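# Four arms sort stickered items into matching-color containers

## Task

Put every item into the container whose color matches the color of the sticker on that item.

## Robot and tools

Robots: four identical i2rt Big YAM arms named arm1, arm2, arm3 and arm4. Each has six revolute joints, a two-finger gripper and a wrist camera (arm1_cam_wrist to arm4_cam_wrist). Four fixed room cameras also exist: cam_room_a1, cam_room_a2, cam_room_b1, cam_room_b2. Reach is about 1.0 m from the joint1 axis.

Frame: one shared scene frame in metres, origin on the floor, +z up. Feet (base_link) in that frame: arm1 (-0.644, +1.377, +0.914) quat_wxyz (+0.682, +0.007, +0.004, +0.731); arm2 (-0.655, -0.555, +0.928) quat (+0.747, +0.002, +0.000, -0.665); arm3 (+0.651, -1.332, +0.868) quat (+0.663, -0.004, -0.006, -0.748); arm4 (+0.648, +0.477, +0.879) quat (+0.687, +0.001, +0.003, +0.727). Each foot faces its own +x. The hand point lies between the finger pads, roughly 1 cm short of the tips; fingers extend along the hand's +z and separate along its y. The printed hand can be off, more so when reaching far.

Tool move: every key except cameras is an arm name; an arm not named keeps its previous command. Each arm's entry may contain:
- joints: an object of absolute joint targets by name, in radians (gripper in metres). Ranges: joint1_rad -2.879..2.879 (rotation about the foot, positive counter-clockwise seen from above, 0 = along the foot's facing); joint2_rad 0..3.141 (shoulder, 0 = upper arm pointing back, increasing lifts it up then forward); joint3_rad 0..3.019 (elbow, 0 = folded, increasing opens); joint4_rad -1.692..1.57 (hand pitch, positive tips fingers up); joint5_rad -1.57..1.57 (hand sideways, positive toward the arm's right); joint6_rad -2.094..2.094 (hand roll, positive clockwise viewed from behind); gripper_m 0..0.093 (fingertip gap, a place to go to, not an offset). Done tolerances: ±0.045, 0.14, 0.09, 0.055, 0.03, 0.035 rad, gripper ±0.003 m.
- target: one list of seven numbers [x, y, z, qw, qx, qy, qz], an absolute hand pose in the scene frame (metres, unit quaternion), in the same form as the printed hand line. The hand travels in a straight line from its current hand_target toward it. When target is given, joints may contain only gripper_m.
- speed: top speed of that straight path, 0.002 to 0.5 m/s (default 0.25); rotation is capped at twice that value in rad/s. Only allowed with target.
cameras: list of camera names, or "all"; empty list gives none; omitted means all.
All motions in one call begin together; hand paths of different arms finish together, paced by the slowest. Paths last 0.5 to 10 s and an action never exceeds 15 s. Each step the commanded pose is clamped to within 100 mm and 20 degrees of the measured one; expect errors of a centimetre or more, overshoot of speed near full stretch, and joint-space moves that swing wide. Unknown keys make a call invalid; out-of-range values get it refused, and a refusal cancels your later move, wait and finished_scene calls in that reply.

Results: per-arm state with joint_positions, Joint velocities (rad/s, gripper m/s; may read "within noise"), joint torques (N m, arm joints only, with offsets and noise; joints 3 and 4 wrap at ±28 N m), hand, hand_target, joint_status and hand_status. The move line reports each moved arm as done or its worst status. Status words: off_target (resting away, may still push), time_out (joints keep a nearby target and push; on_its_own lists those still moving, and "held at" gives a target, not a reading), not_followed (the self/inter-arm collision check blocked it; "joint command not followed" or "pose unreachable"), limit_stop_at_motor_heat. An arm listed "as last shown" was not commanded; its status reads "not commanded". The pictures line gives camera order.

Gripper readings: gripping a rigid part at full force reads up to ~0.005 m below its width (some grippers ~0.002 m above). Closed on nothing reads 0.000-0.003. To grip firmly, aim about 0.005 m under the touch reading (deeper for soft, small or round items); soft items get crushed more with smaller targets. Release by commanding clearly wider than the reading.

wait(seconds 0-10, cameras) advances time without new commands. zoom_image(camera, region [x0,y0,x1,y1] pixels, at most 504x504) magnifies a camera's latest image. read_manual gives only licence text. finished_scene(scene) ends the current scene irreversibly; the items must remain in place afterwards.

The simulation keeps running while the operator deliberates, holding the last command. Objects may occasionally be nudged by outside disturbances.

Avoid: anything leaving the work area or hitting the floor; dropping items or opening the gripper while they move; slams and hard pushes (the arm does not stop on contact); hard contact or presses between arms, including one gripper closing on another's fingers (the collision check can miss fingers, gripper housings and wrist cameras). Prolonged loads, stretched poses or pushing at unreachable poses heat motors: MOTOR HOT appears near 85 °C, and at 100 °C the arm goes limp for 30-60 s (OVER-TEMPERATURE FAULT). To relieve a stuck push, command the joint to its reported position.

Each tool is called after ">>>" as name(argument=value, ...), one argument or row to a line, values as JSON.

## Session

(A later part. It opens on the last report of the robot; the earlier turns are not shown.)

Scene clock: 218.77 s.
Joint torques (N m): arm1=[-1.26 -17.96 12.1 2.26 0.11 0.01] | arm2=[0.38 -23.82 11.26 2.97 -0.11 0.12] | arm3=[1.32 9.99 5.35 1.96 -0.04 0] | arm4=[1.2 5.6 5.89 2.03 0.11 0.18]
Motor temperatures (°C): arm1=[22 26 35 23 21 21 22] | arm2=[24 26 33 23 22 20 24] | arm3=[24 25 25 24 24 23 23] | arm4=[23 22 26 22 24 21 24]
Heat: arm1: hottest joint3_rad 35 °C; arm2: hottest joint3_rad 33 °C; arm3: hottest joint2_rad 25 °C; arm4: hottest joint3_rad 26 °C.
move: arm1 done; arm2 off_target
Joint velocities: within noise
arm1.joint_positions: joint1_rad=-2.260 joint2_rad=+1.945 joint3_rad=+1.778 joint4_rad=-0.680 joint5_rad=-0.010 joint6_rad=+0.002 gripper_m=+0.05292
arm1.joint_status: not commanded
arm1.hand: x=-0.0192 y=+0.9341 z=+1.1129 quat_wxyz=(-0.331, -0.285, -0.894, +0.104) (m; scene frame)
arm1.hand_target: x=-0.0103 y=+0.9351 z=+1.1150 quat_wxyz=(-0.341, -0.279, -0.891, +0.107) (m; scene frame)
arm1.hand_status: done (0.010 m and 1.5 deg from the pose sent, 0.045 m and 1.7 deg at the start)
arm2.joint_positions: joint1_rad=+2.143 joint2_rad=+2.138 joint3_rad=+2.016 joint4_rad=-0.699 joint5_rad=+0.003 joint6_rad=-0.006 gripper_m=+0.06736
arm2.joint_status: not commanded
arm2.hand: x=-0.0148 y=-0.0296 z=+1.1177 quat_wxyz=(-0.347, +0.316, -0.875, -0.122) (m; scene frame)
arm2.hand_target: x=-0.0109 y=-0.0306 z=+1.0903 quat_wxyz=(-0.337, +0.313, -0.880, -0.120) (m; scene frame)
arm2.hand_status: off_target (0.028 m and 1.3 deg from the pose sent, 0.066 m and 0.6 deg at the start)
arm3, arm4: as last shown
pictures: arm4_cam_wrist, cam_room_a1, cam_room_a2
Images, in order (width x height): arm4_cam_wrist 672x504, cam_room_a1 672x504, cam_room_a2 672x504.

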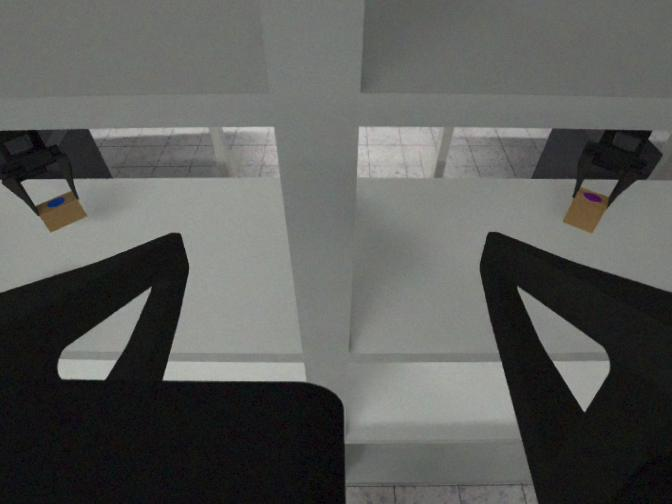

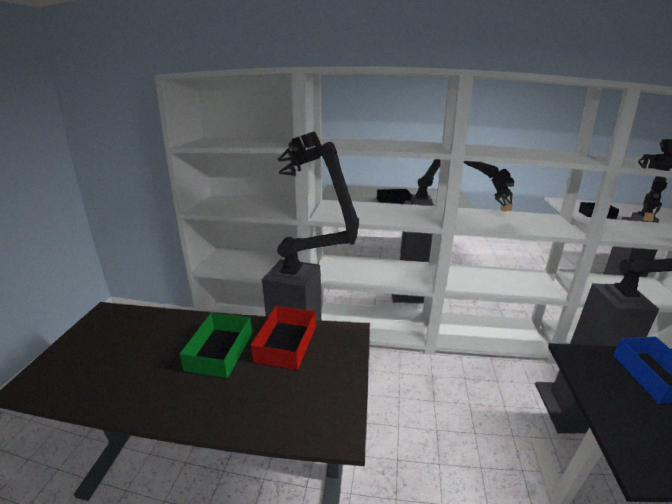

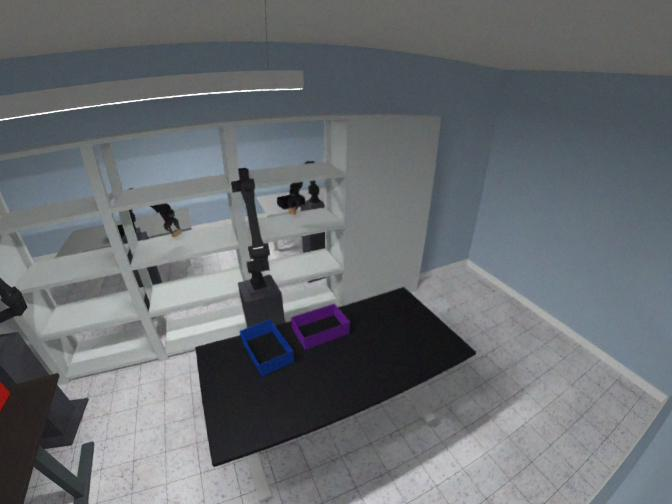

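>>> move(
  arm1={"target":[-0.01,0.935,1.09,0.3415,0.279,0.891,-0.107],"speed":0.06},
  arm2={"target":[-0.01,-0.03,1.06,0.337,-0.313,0.880,0.120],"speed":0.06},
  cameras=["arm4_cam_wrist"],
)

>>> move(
  arm1={"target":[-0.01,0.935,1.07,0.3415,0.279,0.891,-0.107],"speed":0.06},
  arm2={"target":[-0.01,-0.03,1.045,0.337,-0.313,0.880,0.120],"speed":0.06},
  cameras=["cam_room_a1","cam_room_a2","arm4_cam_wrist"],
)

>>> zoom_image(
  camera="cam_room_a1",
  region=[440, 130, 672, 270],
)

>>> zoom_image(
  camera="cam_room_a2",
  region=[100, 150, 350, 300],
)

Scene clock: 225.93 s.
Joint torques (N m): arm1=[-1.61 -18.08 11.97 2.43 0.11 -0.03] | arm2=[0.21 -23 11.15 3.03 -0.11 0.12] | arm3=[1.26 10.05 5.31 1.98 -0.06 -0.01] | arm4=[1.08 5.3 6.06 2.09 0.1 0.18]
Motor temperatures (°C): arm1=[22 26 34 24 21 21 22] | arm2=[24 26 33 23 22 20 24] | arm3=[24 25 25 24 24 23 23] | arm4=[23 22 26 22 24 21 24]
Heat: arm1: hottest joint3_rad 34 °C; arm2: hottest joint3_rad 33 °C; arm3: hottest joint2_rad 25 °C; arm4: hottest joint3_rad 26 °C.
move: arm1 done; arm2 off_target
Joint velocities: within noise
arm1.joint_positions: joint1_rad=-2.260 joint2_rad=+1.960 joint3_rad=+1.734 joint4_rad=-0.621 joint5_rad=-0.010 joint6_rad=+0.002 gripper_m=+0.05292
arm1.joint_status: not commanded
arm1.hand: x=-0.0192 y=+0.9338 z=+1.0886 quat_wxyz=(-0.331, -0.285, -0.893, +0.104) (m; scene frame)
arm1.hand_target: x=-0.0102 y=+0.9351 z=+1.0901 quat_wxyz=(-0.341, -0.279, -0.891, +0.107) (m; scene frame)
arm1.hand_status: done (0.009 m and 1.4 deg from the pose sent, 0.025 m and 1.4 deg at the start)
arm2.joint_positions: joint1_rad=+2.143 joint2_rad=+2.147 joint3_rad=+1.965 joint4_rad=-0.632 joint5_rad=+0.003 joint6_rad=-0.006 gripper_m=+0.06736
arm2.joint_status: not commanded
arm2.hand: x=-0.0144 y=-0.0292 z=+1.0942 quat_wxyz=(-0.350, +0.315, -0.873, -0.123) (m; scene frame)
arm2.hand_target: x=-0.0112 y=-0.0309 z=+1.0603 quat_wxyz=(-0.337, +0.313, -0.880, -0.120) (m; scene frame)
arm2.hand_status: off_target (0.034 m and 1.7 deg from the pose sent, 0.058 m and 1.3 deg at the start)
arm3, arm4: as last shown
pictures: arm4_cam_wrist
Images, in order (width x height): arm4_cam_wrist 672x504.

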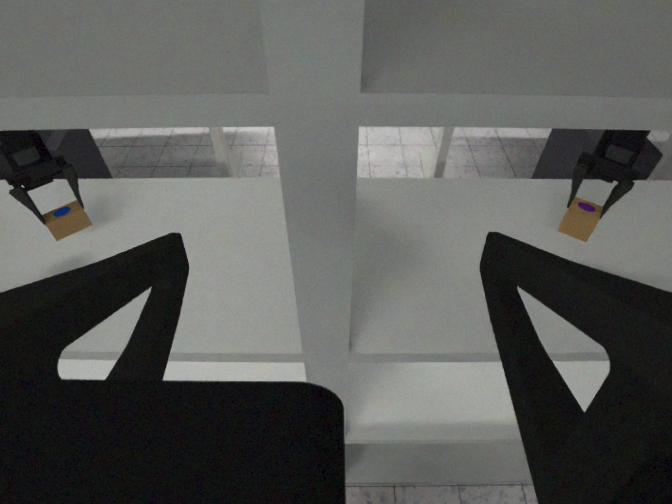

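Scene clock: 226.93 s.
Joint torques (N m): arm1=[-1.08 -18.32 11.82 2.26 0.13 0.03] | arm2=[0.38 -23.12 11.06 2.99 -0.11 0.12] | arm3=[1.38 10.17 5.31 1.94 -0.05 -0.01] | arm4=[0.97 5.6 5.89 2.14 0.1 0.17]
Motor temperatures (°C): arm1=[22 26 34 24 21 21 22] | arm2=[24 26 33 23 22 20 24] | arm3=[24 25 25 24 24 23 23] | arm4=[23 22 26 22 24 21 24]
Heat: arm1: hottest joint3_rad 34 °C; arm2: hottest joint3_rad 33 °C; arm3: hottest joint2_rad 25 °C; arm4: hottest joint3_rad 26 °C.
move: arm1 done; arm2 off_target
Joint velocities: within noise
arm1.joint_positions: joint1_rad=-2.260 joint2_rad=+1.974 joint3_rad=+1.703 joint4_rad=-0.576 joint5_rad=-0.010 joint6_rad=+0.002 gripper_m=+0.05292
arm1.joint_status: not commanded
arm1.hand: x=-0.0192 y=+0.9337 z=+1.0689 quat_wxyz=(-0.332, -0.285, -0.893, +0.104) (m; scene frame)
arm1.hand_target: x=-0.0102 y=+0.9351 z=+1.0700 quat_wxyz=(-0.341, -0.279, -0.891, +0.107) (m; scene frame)
arm1.hand_status: done (0.009 m and 1.4 deg from the pose sent, 0.021 m and 1.4 deg at the start)
arm2.joint_positions: joint1_rad=+2.143 joint2_rad=+2.157 joint3_rad=+1.944 joint4_rad=-0.599 joint5_rad=+0.003 joint6_rad=-0.006 gripper_m=+0.06736
arm2.joint_status: not commanded
arm2.hand: x=-0.0138 y=-0.0287 z=+1.0801 quat_wxyz=(-0.351, +0.315, -0.873, -0.124) (m; scene frame)
arm2.hand_target: x=-0.0112 y=-0.0309 z=+1.0455 quat_wxyz=(-0.337, +0.313, -0.880, -0.120) (m; scene frame)
arm2.hand_status: off_target (0.035 m and 1.8 deg from the pose sent, 0.049 m and 1.7 deg at the start)
arm3: as last shown
arm4.joint_positions: joint1_rad=+1.495 joint2_rad=+0.546 joint3_rad=+1.557 joint4_rad=-1.216 joint5_rad=-0.001 joint6_rad=-0.008 gripper_m=+0.09403
arm4.joint_status: not commanded
arm4.hand: x=+0.4740 y=+0.4834 z=+1.5387 quat_wxyz=(-0.007, +0.774, -0.006, -0.633) (m; scene frame)
arm4.hand_target: x=+0.4682 y=+0.4827 z=+1.5408 quat_wxyz=(-0.002, +0.772, -0.009, -0.635) (m; scene frame)
arm4.hand_status: not commanded
pictures: arm4_cam_wrist, cam_room_a1, cam_room_a2
Images, in order (width x height): arm4_cam_wrist 672x504, cam_room_a1 672x504, cam_room_a2 672x504.

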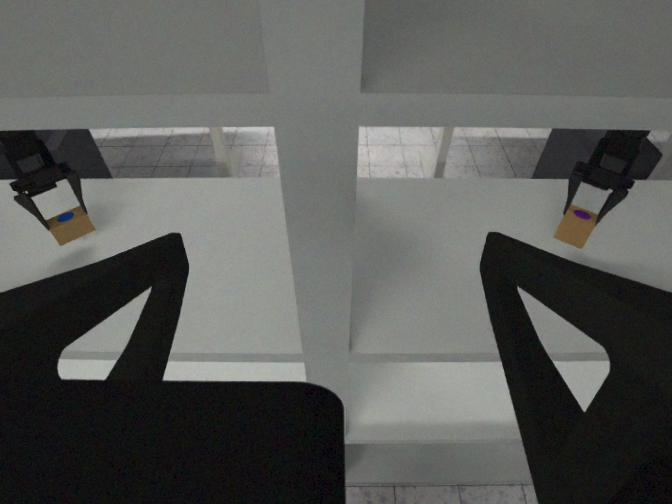

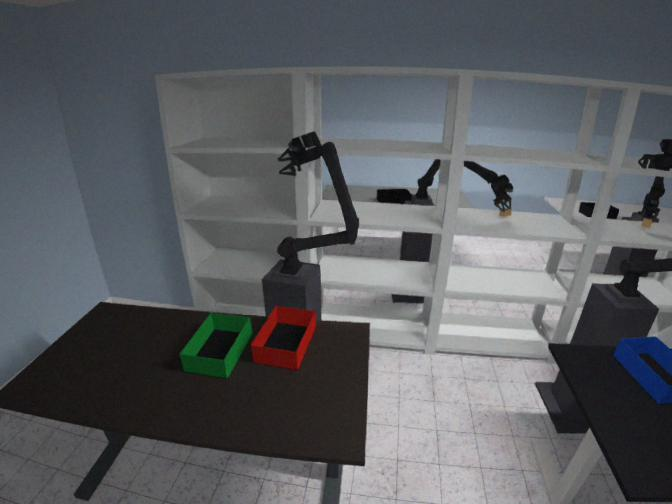

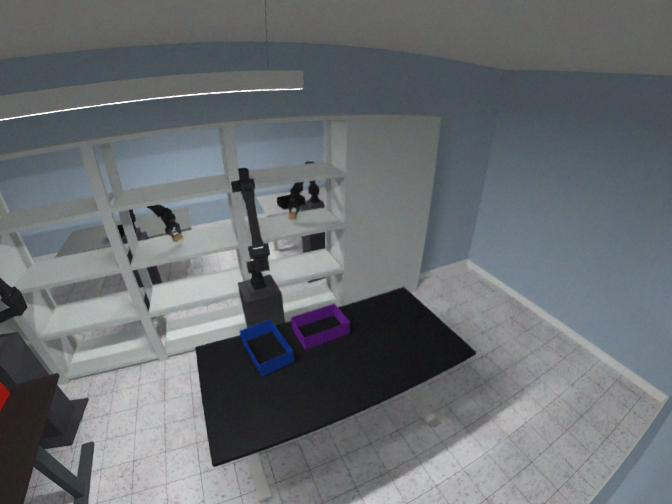

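Scaled by 2.172.

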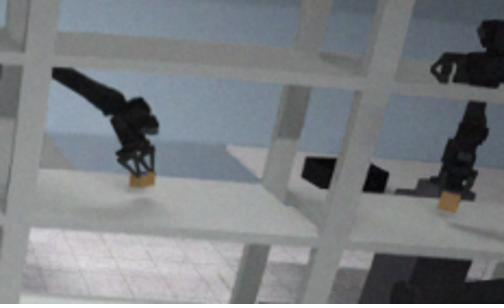

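Scaled by 2.016.

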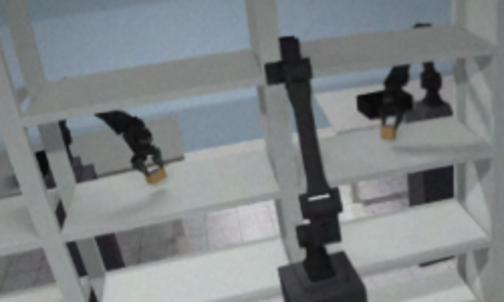

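>>> move(
  arm1={"target":[-0.01,0.935,1.05,0.3415,0.279,0.891,-0.107],"speed":0.06},
  arm2={"target":[-0.01,-0.03,1.02,0.337,-0.313,0.880,0.120],"speed":0.06},
  cameras=["cam_room_a1"],
)

>>> zoom_image(
  camera="cam_room_a1",
  region=[440, 130, 672, 270],
)

>>> move(
  arm1={"target":[-0.01,0.935,1.035,0.3415,0.279,0.891,-0.107],"speed":0.06},
  arm2={"target":[-0.01,-0.03,1.0,0.337,-0.313,0.880,0.120],"speed":0.06},
  cameras=["cam_room_a1"],
)

>>> zoom_image(
  camera="cam_room_a1",
  region=[440, 130, 672, 270],
)

Scene clock: 232.77 s.
Joint torques (N m): arm1=[-1.14 -17.79 11.58 2.43 0.11 0.02] | arm2=[0.32 -23.3 11.06 3.02 -0.11 0.12] | arm3=[1.32 10.05 5.34 1.96 -0.05 -0.01] | arm4=[1.08 4.95 5.89 1.96 0.08 0.14]
Motor temperatures (°C): arm1=[22 26 34 24 21 21 22] | arm2=[24 27 32 23 22 20 24] | arm3=[24 25 25 24 24 23 23] | arm4=[23 22 26 22 24 21 24]
Heat: arm1: hottest joint3_rad 34 °C; arm2: hottest joint3_rad 32 °C; arm3: hottest joint2_rad 25 °C; arm4: hottest joint3_rad 26 °C.
move: arm1 done; arm2 off_target
Joint velocities: within noise
arm1.joint_positions: joint1_rad=-2.260 joint2_rad=+1.990 joint3_rad=+1.674 joint4_rad=-0.531 joint5_rad=-0.010 joint6_rad=+0.002 gripper_m=+0.05292
arm1.joint_status: not commanded
arm1.hand: x=-0.0193 y=+0.9335 z=+1.0486 quat_wxyz=(-0.331, -0.285, -0.893, +0.104) (m; scene frame)
arm1.hand_target: x=-0.0103 y=+0.9351 z=+1.0501 quat_wxyz=(-0.341, -0.279, -0.891, +0.107) (m; scene frame)
arm1.hand_status: done (0.010 m and 1.4 deg from the pose sent, 0.021 m and 1.4 deg at the start)
arm2.joint_positions: joint1_rad=+2.143 joint2_rad=+2.181 joint3_rad=+1.911 joint4_rad=-0.548 joint5_rad=+0.003 joint6_rad=-0.006 gripper_m=+0.06736
arm2.joint_status: not commanded
arm2.hand: x=-0.0133 y=-0.0283 z=+1.0514 quat_wxyz=(-0.348, +0.316, -0.874, -0.123) (m; scene frame)
arm2.hand_target: x=-0.0112 y=-0.0309 z=+1.0203 quat_wxyz=(-0.337, +0.313, -0.880, -0.120) (m; scene frame)
arm2.hand_status: off_target (0.032 m and 1.5 deg from the pose sent, 0.060 m and 1.8 deg at the start)
arm3, arm4: as last shown
pictures: cam_room_a1
Images, in order (width x height): cam_room_a1 672x504.

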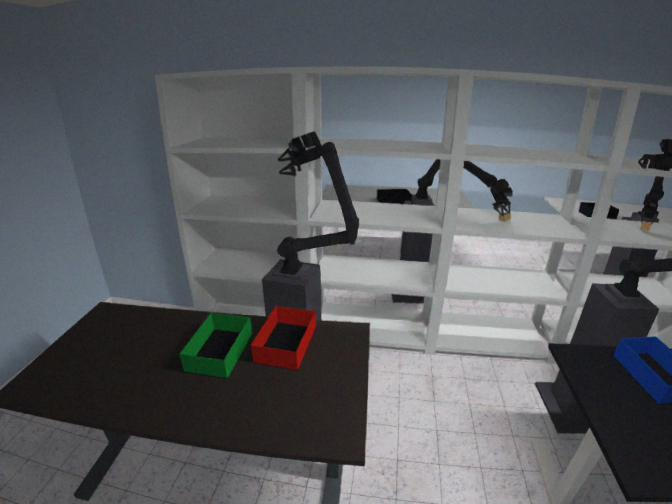

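Scaled by 2.172.

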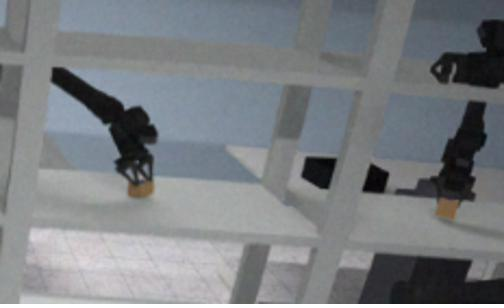

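Scene clock: 233.73 s.
Joint torques (N m): arm1=[-1.38 -17.55 11.41 2.43 0.04 0] | arm2=[0.32 -22.12 10.32 2.99 -0.11 0.13] | arm3=[1.32 10.05 5.38 1.95 -0.05 -0.01] | arm4=[1.14 5.19 5.89 2.07 0.08 0.2]
Motor temperatures (°C): arm1=[22 26 34 24 21 21 22] | arm2=[24 27 32 23 22 20 24] | arm3=[24 25 25 24 24 23 23] | arm4=[23 22 26 22 24 21 24]
Heat: arm1: hottest joint3_rad 34 °C; arm2: hottest joint3_rad 32 °C; arm3: hottest joint2_rad 25 °C; arm4: hottest joint3_rad 26 °C.
move: arm1 done; arm2 off_target
Joint velocities: within noise
arm1.joint_positions: joint1_rad=-2.260 joint2_rad=+1.999 joint3_rad=+1.657 joint4_rad=-0.496 joint5_rad=-0.010 joint6_rad=+0.002 gripper_m=+0.05292
arm1.joint_status: not commanded
arm1.hand: x=-0.0182 y=+0.9329 z=+1.0390 quat_wxyz=(-0.336, -0.284, -0.892, +0.106) (m; scene frame)
arm1.hand_target: x=-0.0102 y=+0.9353 z=+1.0351 quat_wxyz=(-0.341, -0.279, -0.891, +0.107) (m; scene frame)
arm1.hand_status: done (0.009 m and 0.9 deg from the pose sent, 0.017 m and 1.4 deg at the start)
arm2.joint_positions: joint1_rad=+2.143 joint2_rad=+2.182 joint3_rad=+1.894 joint4_rad=-0.504 joint5_rad=+0.003 joint6_rad=-0.006 gripper_m=+0.06736
arm2.joint_status: not commanded
arm2.hand: x=-0.0111 y=-0.0265 z=+1.0486 quat_wxyz=(-0.359, +0.314, -0.870, -0.127) (m; scene frame)
arm2.hand_target: x=-0.0121 y=-0.0316 z=+1.0011 quat_wxyz=(-0.337, +0.313, -0.880, -0.120) (m; scene frame)
arm2.hand_status: off_target (0.049 m and 2.9 deg from the pose sent, 0.052 m and 1.5 deg at the start)
arm3, arm4: as last shown
pictures: cam_room_a1
Images, in order (width x height): cam_room_a1 672x504.

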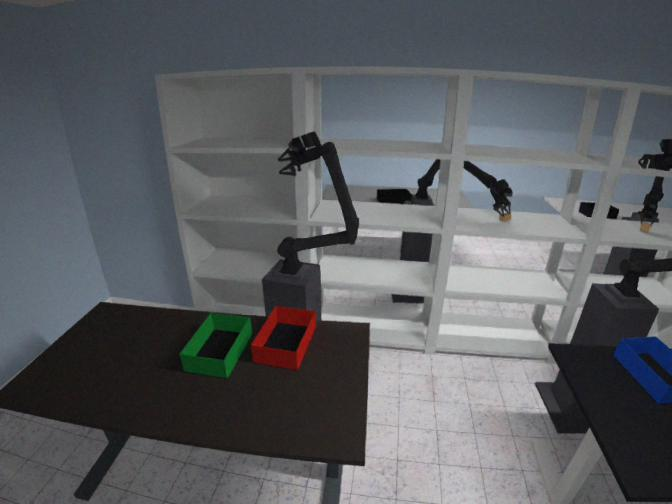

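Scaled by 2.172.

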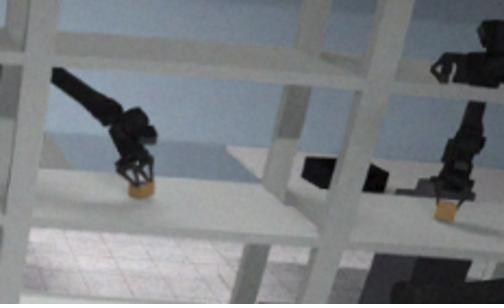

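>>> move(
  arm1={"target":[-0.01,0.935,1.03,0.3415,0.279,0.891,-0.107],"speed":0.06},
  arm2={"target":[-0.01,-0.03,1.018,0.337,-0.313,0.880,0.120],"speed":0.06},
  cameras=[],
)

>>> move(
  arm1={"joints":{"gripper_m":0.085}},
  arm2={"joints":{"gripper_m":0.09}},
  cameras=["arm1_cam_wrist","arm2_cam_wrist","cam_room_a1"],
)

>>> zoom_image(
  camera="cam_room_a1",
  region=[440, 130, 672, 270],
)

Scene clock: 239.33 s.
Joint torques (N m): arm1=[-1.38 -17.44 10.95 2.4 0.08 0.01] | arm2=[0.32 -23.3 12.57 1.33 -0.11 0.12] | arm3=[1.26 9.99 5.34 1.92 -0.05 -0.01] | arm4=[1.32 5.71 5.9 1.99 0.08 0.15]
Motor temperatures (°C): arm1=[22 27 34 24 21 21 23] | arm2=[24 27 32 23 22 20 25] | arm3=[24 25 25 24 24 23 23] | arm4=[23 22 26 22 24 21 24]
Heat: arm1: hottest joint3_rad 34 °C; arm2: hottest joint3_rad 32 °C; arm3: hottest joint2_rad 25 °C; arm4: hottest joint3_rad 26 °C.
move: arm1 off_target; arm2 off_target
Joint velocities: within noise
arm1.joint_positions: joint1_rad=-2.260 joint2_rad=+2.000 joint3_rad=+1.655 joint4_rad=-0.485 joint5_rad=-0.010 joint6_rad=+0.002 gripper_m=+0.05292
arm1.joint_status: not commanded
arm1.hand: x=-0.0172 y=+0.9322 z=+1.0387 quat_wxyz=(-0.339, -0.284, -0.891, +0.107) (m; scene frame)
arm1.hand_target: x=-0.0102 y=+0.9353 z=+1.0300 quat_wxyz=(-0.342, -0.279, -0.891, +0.107) (m; scene frame)
arm1.hand_status: off_target (0.012 m and 0.6 deg from the pose sent, 0.012 m and 0.9 deg at the start)
arm2.joint_positions: joint1_rad=+2.143 joint2_rad=+2.182 joint3_rad=+1.892 joint4_rad=-0.502 joint5_rad=+0.003 joint6_rad=-0.006 gripper_m=+0.06736
arm2.joint_status: not commanded
arm2.hand: x=-0.0113 y=-0.0266 z=+1.0479 quat_wxyz=(-0.359, +0.314, -0.870, -0.127) (m; scene frame)
arm2.hand_target: x=-0.0109 y=-0.0306 z=+1.0184 quat_wxyz=(-0.337, +0.313, -0.880, -0.120) (m; scene frame)
arm2.hand_status: off_target (0.030 m and 2.9 deg from the pose sent, 0.031 m and 2.9 deg at the start)
arm3, arm4: as last shown
pictures: none
No camera images: "cameras" was empty.

Scene clock: 239.87 s.
Joint torques (N m): arm1=[-1.67 -17.32 10.89 2.29 0.05 0] | arm2=[0.26 -23.24 12.59 1.65 -0.1 0.12] | arm3=[1.26 9.93 5.34 1.96 -0.05 -0.01] | arm4=[1.67 5.71 5.9 2.02 0.09 0.16]
Motor temperatures (°C): arm1=[22 27 34 24 21 21 22] | arm2=[24 27 32 23 22 20 24] | arm3=[24 25 25 24 24 23 23] | arm4=[23 22 26 22 24 21 24]
Heat: arm1: hottest joint3_rad 34 °C; arm2: hottest joint3_rad 32 °C; arm3: hottest joint2_rad 25 °C; arm4: hottest joint3_rad 26 °C.
move: arm1 done; arm2 done
Joint velocities: within noise
arm1.joint_positions: joint1_rad=-2.260 joint2_rad=+2.000 joint3_rad=+1.655 joint4_rad=-0.484 joint5_rad=-0.010 joint6_rad=+0.002 gripper_m=+0.08496
arm1.joint_status: all done
arm1.hand: x=-0.0171 y=+0.9321 z=+1.0389 quat_wxyz=(-0.339, -0.284, -0.891, +0.107) (m; scene frame)
arm1.hand_target: x=-0.0102 y=+0.9353 z=+1.0300 quat_wxyz=(-0.341, -0.279, -0.891, +0.107) (m; scene frame)
arm1.hand_status: not commanded
arm2.joint_positions: joint1_rad=+2.143 joint2_rad=+2.183 joint3_rad=+1.892 joint4_rad=-0.509 joint5_rad=+0.003 joint6_rad=-0.006 gripper_m=+0.08992
arm2.joint_status: all done
arm2.hand: x=-0.0121 y=-0.0273 z=+1.0465 quat_wxyz=(-0.356, +0.314, -0.871, -0.126) (m; scene frame)
arm2.hand_target: x=-0.0109 y=-0.0306 z=+1.0182 quat_wxyz=(-0.337, +0.313, -0.880, -0.120) (m; scene frame)
arm2.hand_status: not commanded
arm3, arm4: as last shown
pictures: arm1_cam_wrist, arm2_cam_wrist, cam_room_a1
Images, in order (width x height): arm1_cam_wrist 672x504, arm2_cam_wrist 672x504, cam_room_a1 672x504.

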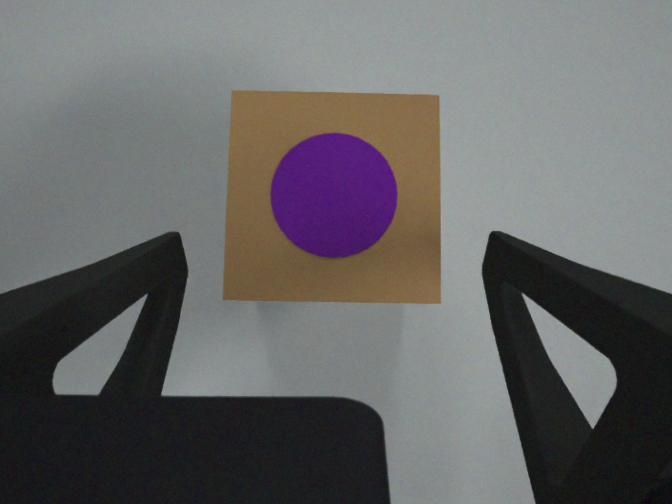

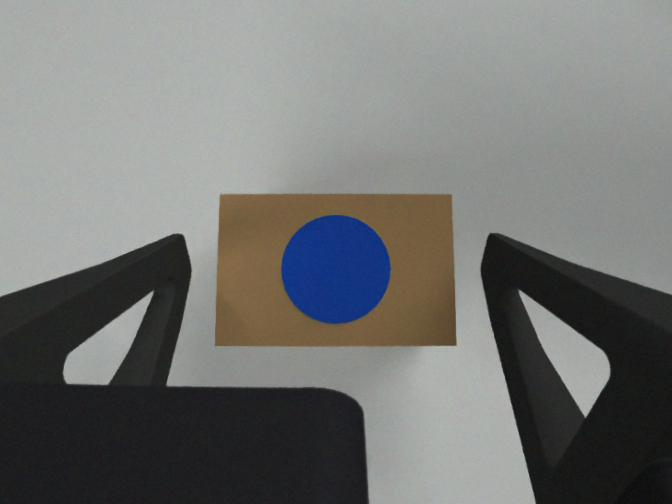

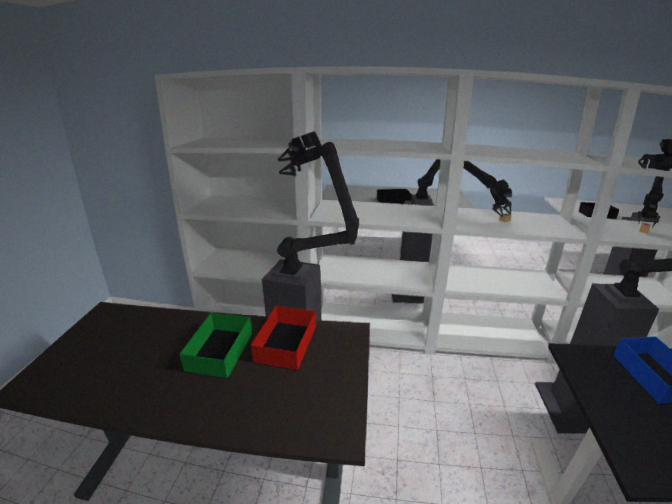

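Scaled by 2.172.

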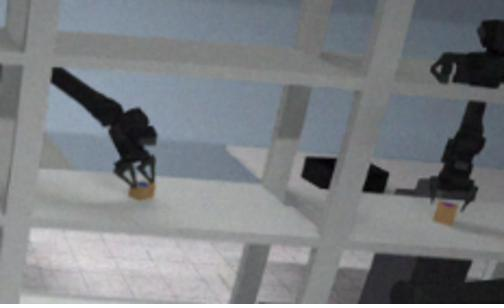

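>>> move(
  arm1={"target":[-0.22,1.08,1.26,0.3415,0.279,0.891,-0.107],"speed":0.25},
  arm2={"target":[-0.22,-0.20,1.26,0.337,-0.313,0.880,0.120],"speed":0.25},
  arm4={"target":[0.22,0.777,1.25,0.1077,-0.8907,0.2809,0.3414],"speed":0.25},
  cameras=["arm4_cam_wrist","arm1_cam_wrist"],
)

>>> move(
  arm1={"joints":{"joint2_rad":0.534,"joint3_rad":1.4,"joint4_rad":-1.4,"joint5_rad":0,"joint6_rad":0}},
  arm2={"joints":{"joint2_rad":0.534,"joint3_rad":1.4,"joint4_rad":-1.4,"joint5_rad":0,"joint6_rad":0}},
  cameras=["arm4_cam_wrist","cam_room_a2","cam_room_b2"],
)

Scene clock: 252.03 s.
Joint torques (N m): arm1=[-1.38 -7.41 14.83 1.24 -0.06 -0.04] | arm2=[-0.03 -14.04 14.38 2.1 0.01 0.15] | arm3=[1.32 10.17 5.34 1.98 -0.04 0] | arm4=[0.03 -12.34 13.33 1.43 0.22 0.18]
Motor temperatures (°C): arm1=[22 27 34 23 21 21 22] | arm2=[24 28 33 22 22 20 24] | arm3=[24 25 25 24 24 23 23] | arm4=[23 22 26 22 24 21 24]
Heat: arm1: hottest joint3_rad 34 °C; arm2: hottest joint3_rad 33 °C; arm3: hottest joint2_rad 25 °C; arm4: hottest joint3_rad 26 °C.
move: arm1 off_target; arm2 off_target; arm4 off_target
Joint velocities: within noise
arm1.joint_positions: joint1_rad=-2.262 joint2_rad=+1.242 joint3_rad=+1.266 joint4_rad=-0.877 joint5_rad=-0.013 joint6_rad=+0.001 gripper_m=+0.08496
arm1.joint_status: not commanded
arm1.hand: x=-0.2253 y=+1.0820 z=+1.2417 quat_wxyz=(-0.329, -0.285, -0.895, +0.103) (m; scene frame)
arm1.hand_target: x=-0.2204 y=+1.0803 z=+1.2600 quat_wxyz=(-0.342, -0.279, -0.891, +0.107) (m; scene frame)
arm1.hand_status: off_target (0.019 m and 1.7 deg from the pose sent, 0.335 m and 0.6 deg at the start)
arm2.joint_positions: joint1_rad=+2.150 joint2_rad=+1.378 joint3_rad=+1.351 joint4_rad=-0.838 joint5_rad=+0.003 joint6_rad=-0.005 gripper_m=+0.08993
arm2.joint_status: not commanded
arm2.hand: x=-0.2277 y=-0.1995 z=+1.2474 quat_wxyz=(-0.327, +0.322, -0.881, -0.117) (m; scene frame)
arm2.hand_target: x=-0.2203 y=-0.2001 z=+1.2601 quat_wxyz=(-0.337, +0.313, -0.880, -0.120) (m; scene frame)
arm2.hand_status: off_target (0.015 m and 1.6 deg from the pose sent, 0.344 m and 2.5 deg at the start)
arm3.joint_positions: joint1_rad=+0.075 joint2_rad=+0.276 joint3_rad=+1.523 joint4_rad=-1.599 joint5_rad=-0.185 joint6_rad=-0.597 gripper_m=+0.09396
arm3.joint_status: not commanded
arm3.hand: x=+0.6803 y=-1.3506 z=+1.4452 quat_wxyz=(-0.326, -0.350, -0.735, +0.481) (m; scene frame)
arm3.hand_target: x=+0.6804 y=-1.3484 z=+1.4507 quat_wxyz=(-0.328, -0.347, -0.731, +0.487) (m; scene frame)
arm3.hand_status: not commanded
arm4.joint_positions: joint1_rad=+0.919 joint2_rad=+1.282 joint3_rad=+1.328 joint4_rad=-0.960 joint5_rad=+0.006 joint6_rad=-0.012 gripper_m=+0.09403
arm4.joint_status: not commanded
arm4.hand: x=+0.2272 y=+0.7661 z=+1.2159 quat_wxyz=(-0.097, +0.906, -0.274, -0.309) (m; scene frame)
arm4.hand_target: x=+0.2217 y=+0.7758 z=+1.2500 quat_wxyz=(-0.108, +0.890, -0.281, -0.342) (m; scene frame)
arm4.hand_status: off_target (0.037 m and 4.4 deg from the pose sent, 0.484 m and 49.6 deg at the start)
pictures: arm1_cam_wrist, arm4_cam_wrist
Images, in order (width x height): arm1_cam_wrist 672x504, arm4_cam_wrist 672x504.

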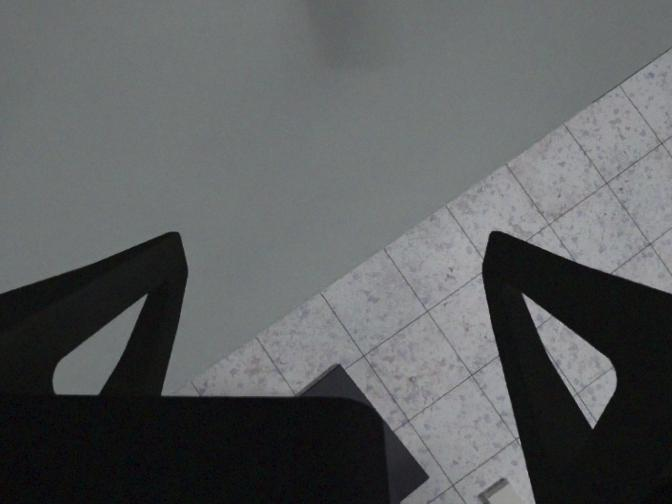

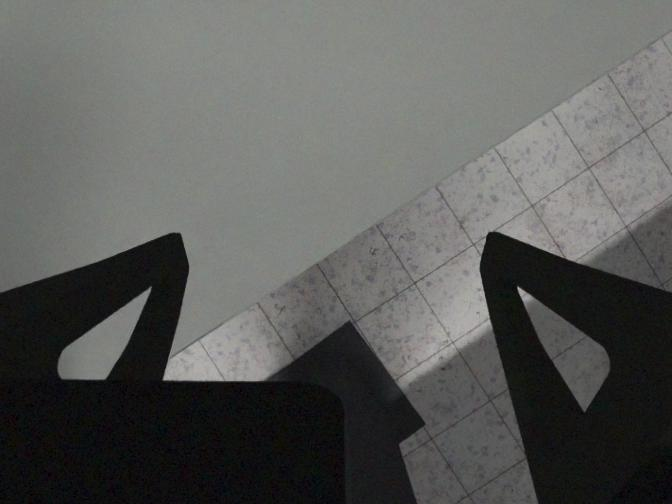

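Scene clock: 253.60 s.
Joint torques (N m): arm1=[-1.67 5.6 9.07 1.46 0.07 0.03] | arm2=[-0.03 3.14 9.94 1.92 -0.13 0.12] | arm3=[1.32 10.11 5.38 1.98 -0.05 -0.02] | arm4=[-0.21 -12.34 13.29 1.46 0.2 0.18]
Motor temperatures (°C): arm1=[22 27 34 23 21 21 22] | arm2=[24 28 33 22 22 20 24] | arm3=[24 25 25 24 24 23 23] | arm4=[23 22 27 22 24 21 24]
Heat: arm1: hottest joint3_rad 34 °C; arm2: hottest joint3_rad 33 °C; arm3: hottest joint2_rad 25 °C; arm4: hottest joint3_rad 27 °C.
move: arm1 done; arm2 done
Joint velocities: within noise
arm1.joint_positions: joint1_rad=-2.262 joint2_rad=+0.527 joint3_rad=+1.390 joint4_rad=-1.391 joint5_rad=-0.002 joint6_rad=+0.001 gripper_m=+0.08496
arm1.joint_status: all done
arm1.hand: x=-0.4812 y=+1.2651 z=+1.4572 quat_wxyz=(-0.467, -0.265, -0.829, +0.153) (m; scene frame)
arm1.hand_target: x=-0.4812 y=+1.2654 z=+1.4587 quat_wxyz=(-0.465, -0.264, -0.831, +0.152) (m; scene frame)
arm1.hand_status: not commanded
arm2.joint_positions: joint1_rad=+2.150 joint2_rad=+0.526 joint3_rad=+1.389 joint4_rad=-1.387 joint5_rad=+0.002 joint6_rad=-0.005 gripper_m=+0.08993
arm2.joint_status: all done
arm2.hand: x=-0.5100 y=-0.4359 z=+1.4753 quat_wxyz=(-0.472, +0.297, -0.813, -0.169) (m; scene frame)
arm2.hand_target: x=-0.5094 y=-0.4371 z=+1.4763 quat_wxyz=(-0.468, +0.292, -0.817, -0.168) (m; scene frame)
arm2.hand_status: not commanded
arm3, arm4: as last shown
pictures: arm4_cam_wrist, cam_room_a2, cam_room_b2
Images, in order (width x height): arm4_cam_wrist 672x504, cam_room_a2 672x504, cam_room_b2 672x504.

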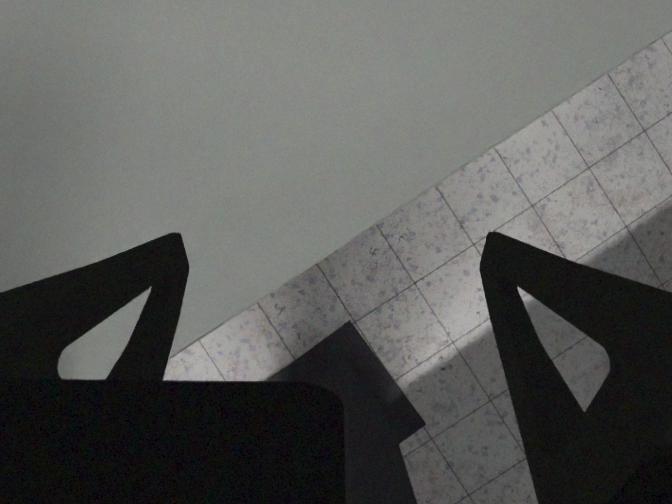

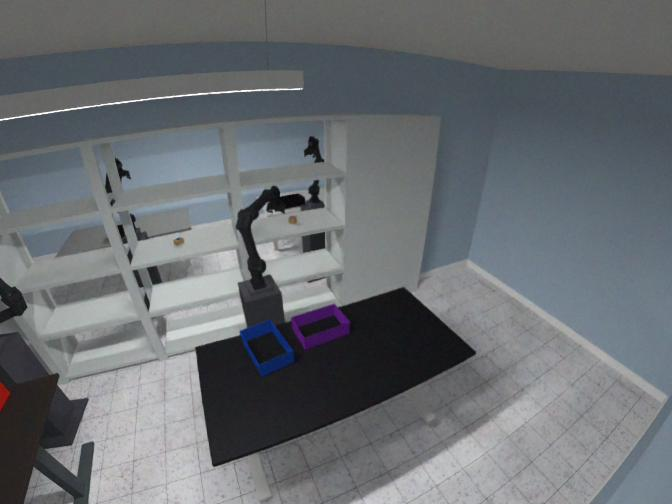

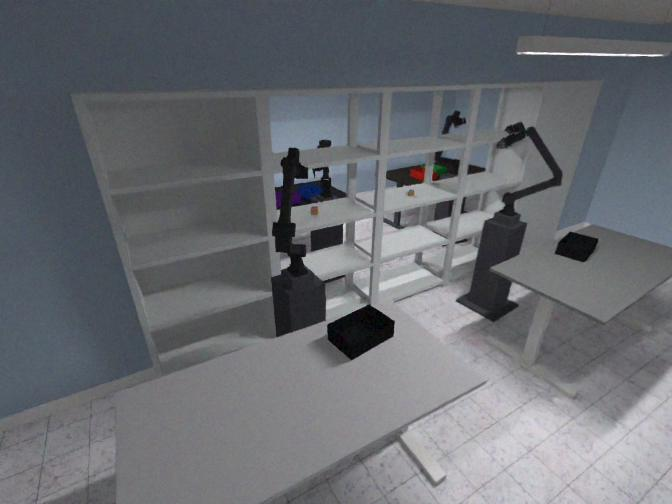

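>>> move(
  arm4={"target":[0.03,0.915,1.18,0.1077,-0.8907,0.2809,0.3414],"speed":0.2},
  cameras=["arm4_cam_wrist"],
)

Scene clock: 259.93 s.
Joint torques (N m): arm1=[-1.61 6.07 9.11 1.32 0.09 0.04] | arm2=[-0.03 3.25 9.91 1.94 -0.13 0.11] | arm3=[1.32 9.99 5.33 1.96 -0.06 -0.01] | arm4=[1.49 -21.13 13.42 0.79 -0.05 0.11]
Motor temperatures (°C): arm1=[22 27 34 23 21 21 22] | arm2=[24 27 32 22 22 20 24] | arm3=[24 25 25 24 24 23 23] | arm4=[23 22 28 22 24 21 24]
Heat: arm1: hottest joint3_rad 34 °C; arm2: hottest joint3_rad 32 °C; arm3: hottest joint2_rad 25 °C; arm4: hottest joint3_rad 28 °C.
move: arm4 off_target
Joint velocities: within noise
arm1, arm2, arm3: as last shown
arm4.joint_positions: joint1_rad=+0.898 joint2_rad=+1.888 joint3_rad=+1.895 joint4_rad=-0.872 joint5_rad=+0.006 joint6_rad=-0.012 gripper_m=+0.09403
arm4.joint_status: not commanded
arm4.hand: x=+0.0415 y=+0.9110 z=+1.1648 quat_wxyz=(-0.107, +0.895, -0.281, -0.329) (m; scene frame)
arm4.hand_target: x=+0.0308 y=+0.9144 z=+1.1798 quat_wxyz=(-0.108, +0.890, -0.281, -0.342) (m; scene frame)
arm4.hand_status: off_target (0.019 m and 1.5 deg from the pose sent, 0.250 m and 4.4 deg at the start)
pictures: arm4_cam_wrist
Images, in order (width x height): arm4_cam_wrist 672x504.

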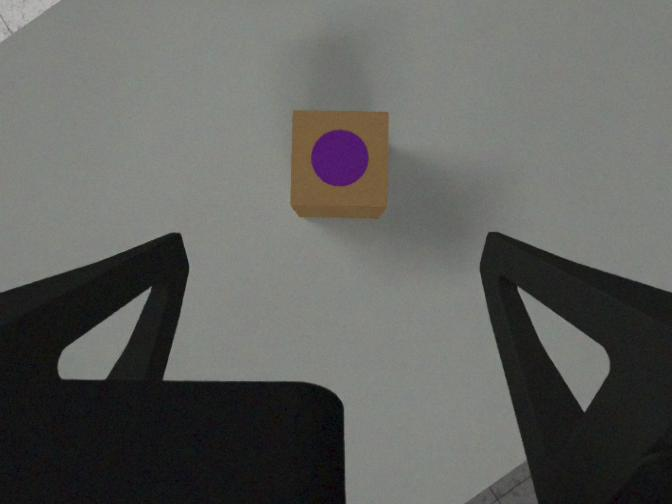

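>>> move(
  arm4={"target":[-0.013,0.945,1.08,0.1077,-0.8907,0.2809,0.3414],"speed":0.12},
  cameras=["arm4_cam_wrist"],
)

Scene clock: 269.77 s.
Joint torques (N m): arm1=[-1.44 5.71 9.25 1.35 0.04 0.03] | arm2=[0.09 3.25 9.87 1.91 -0.13 0.12] | arm3=[1.2 10.11 5.33 1.95 -0.06 0] | arm4=[1.49 -23 13.38 1.74 -0.04 0.13]
Motor temperatures (°C): arm1=[22 26 34 23 21 21 22] | arm2=[24 27 31 22 22 20 24] | arm3=[24 25 25 24 24 23 23] | arm4=[23 24 29 22 24 21 24]
Heat: arm1: hottest joint3_rad 34 °C; arm2: hottest joint3_rad 31 °C; arm3: hottest joint2_rad 25 °C; arm4: hottest joint3_rad 29 °C.
move: arm4 off_target
Joint velocities: within noise
arm1, arm2, arm3: as last shown
arm4.joint_positions: joint1_rad=+0.898 joint2_rad=+2.052 joint3_rad=+1.901 joint4_rad=-0.737 joint5_rad=+0.006 joint6_rad=-0.012 gripper_m=+0.09403
arm4.joint_status: not commanded
arm4.hand: x=+0.0052 y=+0.9361 z=+1.0670 quat_wxyz=(-0.104, +0.899, -0.282, -0.319) (m; scene frame)
arm4.hand_target: x=-0.0116 y=+0.9440 z=+1.0801 quat_wxyz=(-0.108, +0.890, -0.281, -0.341) (m; scene frame)
arm4.hand_status: off_target (0.024 m and 2.8 deg from the pose sent, 0.107 m and 1.5 deg at the start)
pictures: arm4_cam_wrist
Images, in order (width x height): arm4_cam_wrist 672x504.

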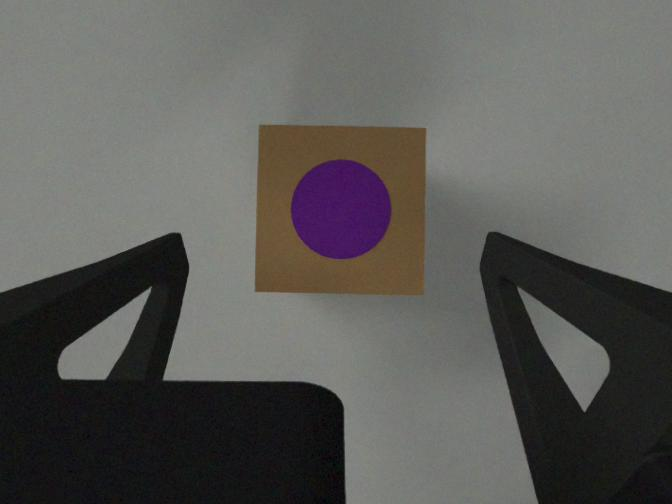

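>>> move(
  arm4={"target":[-0.030,0.957,1.035,0.1077,-0.8907,0.2809,0.3414],"speed":0.08},
  cameras=["arm4_cam_wrist"],
)

Scene clock: 276.80 s.
Joint torques (N m): arm1=[-1.61 5.71 9.2 1.44 0.08 0.03] | arm2=[-0.03 3.25 9.94 1.95 -0.13 0.12] | arm3=[1.14 10.05 5.33 1.98 -0.05 -0.01] | arm4=[1.03 -23.41 13.14 1.54 -0.02 0.1]
Motor temperatures (°C): arm1=[22 26 34 23 21 21 22] | arm2=[24 27 31 22 22 20 23] | arm3=[24 25 25 24 24 23 23] | arm4=[23 25 31 22 24 21 24]
Heat: arm1: hottest joint3_rad 34 °C; arm2: hottest joint3_rad 31 °C; arm3: hottest joint2_rad 25 °C; arm4: hottest joint3_rad 31 °C.
move: arm4 off_target
Joint velocities: within noise
arm1, arm2, arm3: as last shown
arm4.joint_positions: joint1_rad=+0.898 joint2_rad=+2.135 joint3_rad=+1.924 joint4_rad=-0.674 joint5_rad=+0.006 joint6_rad=-0.012 gripper_m=+0.09403
arm4.joint_status: not commanded
arm4.hand: x=-0.0122 y=+0.9481 z=+1.0249 quat_wxyz=(-0.104, +0.898, -0.282, -0.321) (m; scene frame)
arm4.hand_target: x=-0.0287 y=+0.9561 z=+1.0352 quat_wxyz=(-0.108, +0.890, -0.281, -0.342) (m; scene frame)
arm4.hand_status: off_target (0.022 m and 2.5 deg from the pose sent, 0.052 m and 2.8 deg at the start)
pictures: arm4_cam_wrist
Images, in order (width x height): arm4_cam_wrist 672x504.

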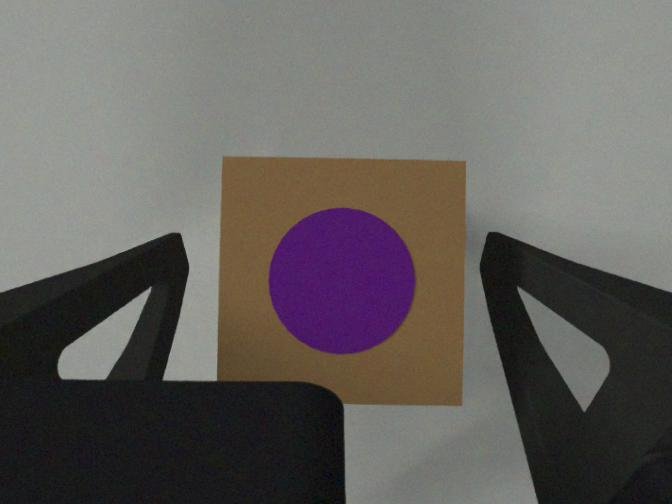

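>>> move(
  arm4={"joints":{"gripper_m":0.042}},
  cameras=[],
)

>>> move(
  arm4={"target":[-0.010,0.945,1.13,0.1077,-0.8907,0.2809,0.3414],"speed":0.15},
  cameras=["arm4_cam_wrist"],
)

>>> move(
  arm4={"target":[0.25,0.755,1.25,0.1077,-0.8907,0.2809,0.3414],"speed":0.25},
  cameras=["arm4_cam_wrist","cam_room_a2"],
)

Scene clock: 282.80 s.
Joint torques (N m): arm1=[-2.14 6.12 9.17 1.26 0.12 0.05] | arm2=[0.03 3.37 9.89 1.94 -0.12 0.12] | arm3=[1.2 10.11 5.37 1.96 -0.05 -0.01] | arm4=[0.91 -23.59 13.12 1.57 -0.01 0.09]
Motor temperatures (°C): arm1=[22 26 33 23 21 21 22] | arm2=[24 27 31 22 22 20 23] | arm3=[24 25 25 24 24 23 23] | arm4=[23 25 33 22 24 21 24]
Heat: arm1: hottest joint3_rad 33 °C; arm2: hottest joint3_rad 31 °C; arm3: hottest joint2_rad 25 °C; arm4: hottest joint3_rad 33 °C.
move: arm4 off_target
Joint velocities: within noise
arm1, arm2, arm3: as last shown
arm4.joint_positions: joint1_rad=+0.898 joint2_rad=+2.135 joint3_rad=+1.924 joint4_rad=-0.674 joint5_rad=+0.005 joint6_rad=-0.012 gripper_m=+0.05356
arm4.joint_status: gripper_m off_target (ended at +0.05358, target +0.04200)
arm4.hand: x=-0.0123 y=+0.9481 z=+1.0249 quat_wxyz=(-0.104, +0.898, -0.282, -0.321) (m; scene frame)
arm4.hand_target: x=-0.0286 y=+0.9560 z=+1.0351 quat_wxyz=(-0.108, +0.891, -0.281, -0.341) (m; scene frame)
arm4.hand_status: not commanded
pictures: none
No camera images: "cameras" was empty.

Scene clock: 284.27 s.
Joint torques (N m): arm1=[-1.73 5.95 9.24 1.4 0.1 0.05] | arm2=[-0.03 3.25 9.92 1.96 -0.13 0.12] | arm3=[1.32 10.11 5.31 1.96 -0.05 0] | arm4=[1.49 -25.76 12.98 0.62 -0.05 0.05]
Motor temperatures (°C): arm1=[22 26 33 23 21 21 22] | arm2=[24 27 31 22 22 20 23] | arm3=[24 25 25 24 24 23 23] | arm4=[23 25 34 22 24 21 25]
Heat: arm1: hottest joint3_rad 33 °C; arm2: hottest joint3_rad 31 °C; arm3: hottest joint2_rad 25 °C; arm4: hottest joint3_rad 34 °C.
move: arm4 off_target
Joint velocities: within noise
arm1, arm2, arm3: as last shown
arm4.joint_positions: joint1_rad=+0.898 joint2_rad=+2.065 joint3_rad=+2.010 joint4_rad=-0.830 joint5_rad=+0.004 joint6_rad=-0.012 gripper_m=+0.05356
arm4.joint_status: not commanded
arm4.hand: x=-0.0016 y=+0.9409 z=+1.1013 quat_wxyz=(-0.104, +0.898, -0.282, -0.321) (m; scene frame)
arm4.hand_target: x=-0.0089 y=+0.9442 z=+1.1300 quat_wxyz=(-0.108, +0.890, -0.281, -0.342) (m; scene frame)
arm4.hand_status: off_target (0.030 m and 2.5 deg from the pose sent, 0.105 m and 2.5 deg at the start)
pictures: arm4_cam_wrist
Images, in order (width x height): arm4_cam_wrist 672x504.

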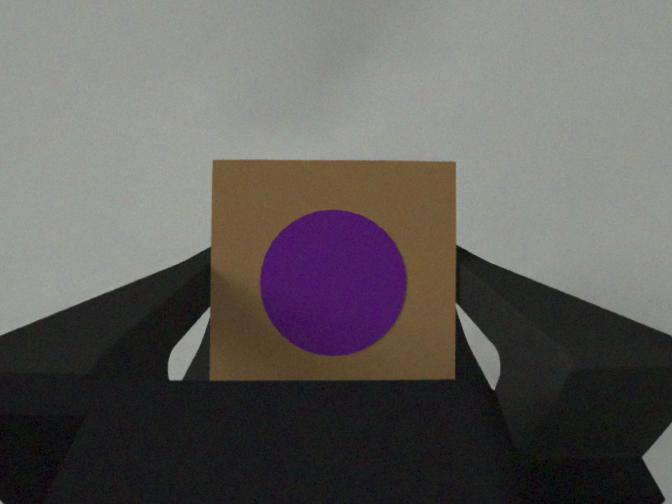

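Scene clock: 286.40 s.
Joint torques (N m): arm1=[-1.49 6.12 9.35 1.37 0.09 0.01] | arm2=[0.03 3.19 9.91 1.94 -0.13 0.12] | arm3=[1.32 10.05 5.33 1.94 -0.04 -0.01] | arm4=[1.79 -8.23 9.32 0.81 0.21 0.19]
Motor temperatures (°C): arm1=[22 26 33 23 21 21 22] | arm2=[24 27 31 22 22 20 23] | arm3=[24 25 25 24 24 23 23] | arm4=[23 25 34 22 24 21 25]
Heat: arm1: hottest joint3_rad 33 °C; arm2: hottest joint3_rad 31 °C; arm3: hottest joint2_rad 25 °C; arm4: hottest joint3_rad 34 °C.
move: arm4 done
Joint velocities: within noise
arm1, arm2, arm3: as last shown
arm4.joint_positions: joint1_rad=+0.905 joint2_rad=+1.171 joint3_rad=+1.308 joint4_rad=-0.953 joint5_rad=+0.008 joint6_rad=-0.010 gripper_m=+0.05356
arm4.joint_status: not commanded
arm4.hand: x=+0.2539 y=+0.7570 z=+1.2591 quat_wxyz=(-0.114, +0.887, -0.277, -0.352) (m; scene frame)
arm4.hand_target: x=+0.2501 y=+0.7549 z=+1.2501 quat_wxyz=(-0.108, +0.891, -0.281, -0.341) (m; scene frame)
arm4.hand_status: done (0.010 m and 1.5 deg from the pose sent, 0.346 m and 2.5 deg at the start)
pictures: arm4_cam_wrist, cam_room_a2
Images, in order (width x height): arm4_cam_wrist 672x504, cam_room_a2 672x504.

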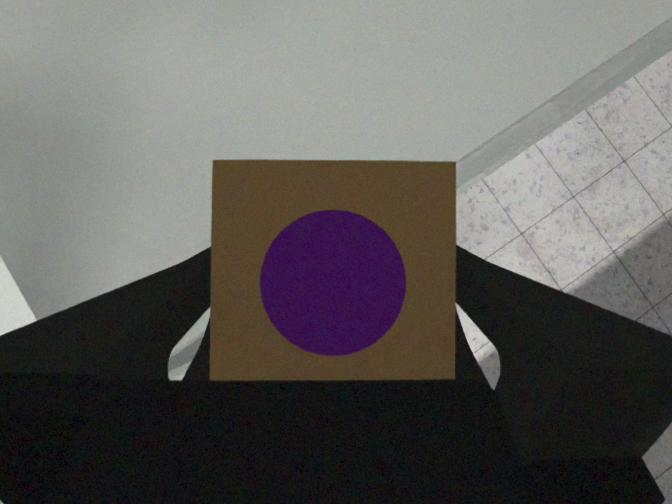

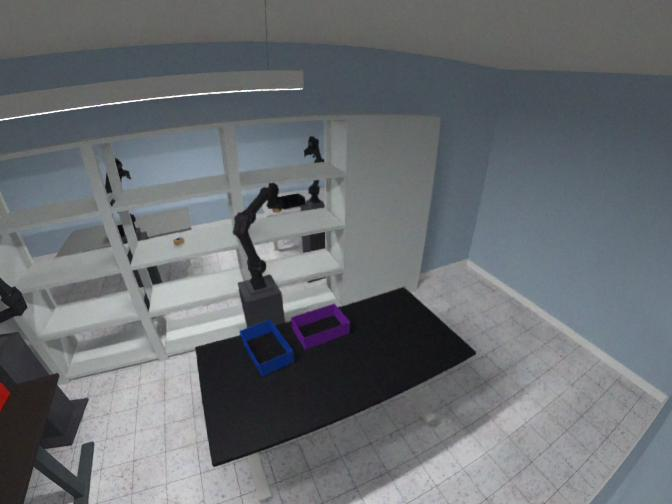

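>>> move(
  arm4={"joints":{"joint2_rad":0.6,"joint3_rad":1.4,"joint4_rad":-1.4,"joint5_rad":0,"joint6_rad":0}},
  cameras=[],
)

>>> move(
  arm4={"joints":{"joint1_rad":-1.17}},
  cameras=["arm4_cam_wrist"],
)

Scene clock: 291.83 s.
Joint torques (N m): arm1=[-1.49 5.6 9.21 1.39 0.11 -0.01] | arm2=[-0.03 3.25 9.91 1.95 -0.12 0.12] | arm3=[1.26 9.99 5.34 1.96 -0.04 -0.01] | arm4=[1.44 2.61 7.61 0.98 -0.04 0.13]
Motor temperatures (°C): arm1=[22 26 33 23 21 21 22] | arm2=[24 26 31 22 22 20 23] | arm3=[24 25 25 24 24 23 23] | arm4=[23 25 34 22 24 21 25]
Heat: arm1: hottest joint3_rad 33 °C; arm2: hottest joint3_rad 31 °C; arm3: hottest joint2_rad 25 °C; arm4: hottest joint3_rad 34 °C.
move: arm4 done
Joint velocities: within noise
arm1, arm2: as last shown
arm3.joint_positions: joint1_rad=+0.075 joint2_rad=+0.276 joint3_rad=+1.523 joint4_rad=-1.599 joint5_rad=-0.185 joint6_rad=-0.597 gripper_m=+0.09396
arm3.joint_status: not commanded
arm3.hand: x=+0.6803 y=-1.3506 z=+1.4452 quat_wxyz=(-0.326, -0.350, -0.735, +0.481) (m; scene frame)
arm3.hand_target: x=+0.6804 y=-1.3484 z=+1.4507 quat_wxyz=(-0.328, -0.347, -0.731, +0.487) (m; scene frame)
arm3.hand_status: not commanded
arm4.joint_positions: joint1_rad=+0.905 joint2_rad=+0.602 joint3_rad=+1.393 joint4_rad=-1.392 joint5_rad=+0.003 joint6_rad=-0.010 gripper_m=+0.05356
arm4.joint_status: all done
arm4.hand: x=+0.4711 y=+0.6055 z=+1.4134 quat_wxyz=(-0.141, +0.844, -0.263, -0.446) (m; scene frame)
arm4.hand_target: x=+0.4718 y=+0.6019 z=+1.4150 quat_wxyz=(-0.136, +0.844, -0.262, -0.447) (m; scene frame)
arm4.hand_status: not commanded
pictures: none
No camera images: "cameras" was empty.

Scene clock: 293.83 s.
Joint torques (N m): arm1=[-1.96 6.12 9.24 1.4 0.06 -0.01] | arm2=[-0.03 3.31 9.89 1.94 -0.13 0.12] | arm3=[1.26 10.17 5.3 1.96 -0.06 0] | arm4=[0.73 1.85 7.72 0.96 0.07 0.15]
Motor temperatures (°C): arm1=[22 26 33 23 21 21 22] | arm2=[24 26 31 22 22 20 23] | arm3=[24 25 25 24 24 23 23] | arm4=[23 24 34 22 24 21 25]
Heat: arm1: hottest joint3_rad 33 °C; arm2: hottest joint3_rad 31 °C; arm3: hottest joint2_rad 25 °C; arm4: hottest joint3_rad 34 °C.
move: arm4 done
Joint velocities: within noise
arm1.joint_positions: joint1_rad=-2.262 joint2_rad=+0.527 joint3_rad=+1.390 joint4_rad=-1.391 joint5_rad=-0.002 joint6_rad=+0.001 gripper_m=+0.08496
arm1.joint_status: not commanded
arm1.hand: x=-0.4812 y=+1.2651 z=+1.4572 quat_wxyz=(-0.467, -0.265, -0.829, +0.153) (m; scene frame)
arm1.hand_target: x=-0.4812 y=+1.2654 z=+1.4587 quat_wxyz=(-0.465, -0.264, -0.831, +0.152) (m; scene frame)
arm1.hand_status: not commanded
arm2.joint_positions: joint1_rad=+2.150 joint2_rad=+0.526 joint3_rad=+1.389 joint4_rad=-1.387 joint5_rad=+0.002 joint6_rad=-0.005 gripper_m=+0.08993
arm2.joint_status: not commanded
arm2.hand: x=-0.5100 y=-0.4359 z=+1.4753 quat_wxyz=(-0.472, +0.297, -0.813, -0.169) (m; scene frame)
arm2.hand_target: x=-0.5094 y=-0.4371 z=+1.4763 quat_wxyz=(-0.468, +0.292, -0.817, -0.168) (m; scene frame)
arm2.hand_status: not commanded
arm3: as last shown
arm4.joint_positions: joint1_rad=-1.165 joint2_rad=+0.602 joint3_rad=+1.393 joint4_rad=-1.392 joint5_rad=+0.001 joint6_rad=-0.010 gripper_m=+0.05354
arm4.joint_status: all done
arm4.hand: x=+0.8470 y=+0.5764 z=+1.4117 quat_wxyz=(-0.452, +0.207, -0.861, -0.103) (m; scene frame)
arm4.hand_target: x=+0.8450 y=+0.5744 z=+1.4134 quat_wxyz=(-0.452, +0.201, -0.863, -0.105) (m; scene frame)
arm4.hand_status: not commanded
pictures: arm4_cam_wrist
Images, in order (width x height): arm4_cam_wrist 672x504.

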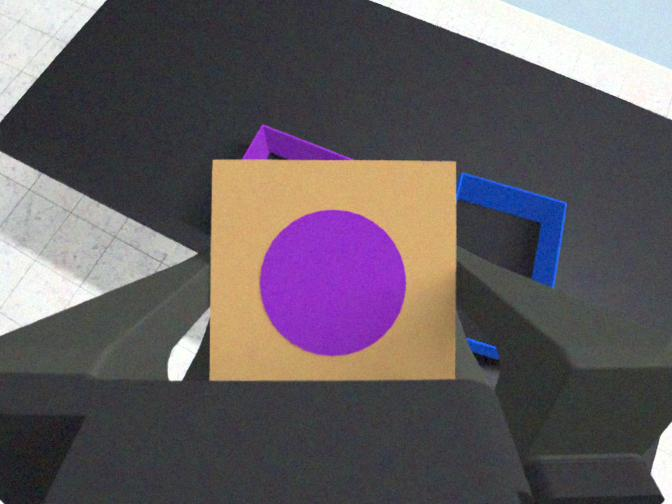

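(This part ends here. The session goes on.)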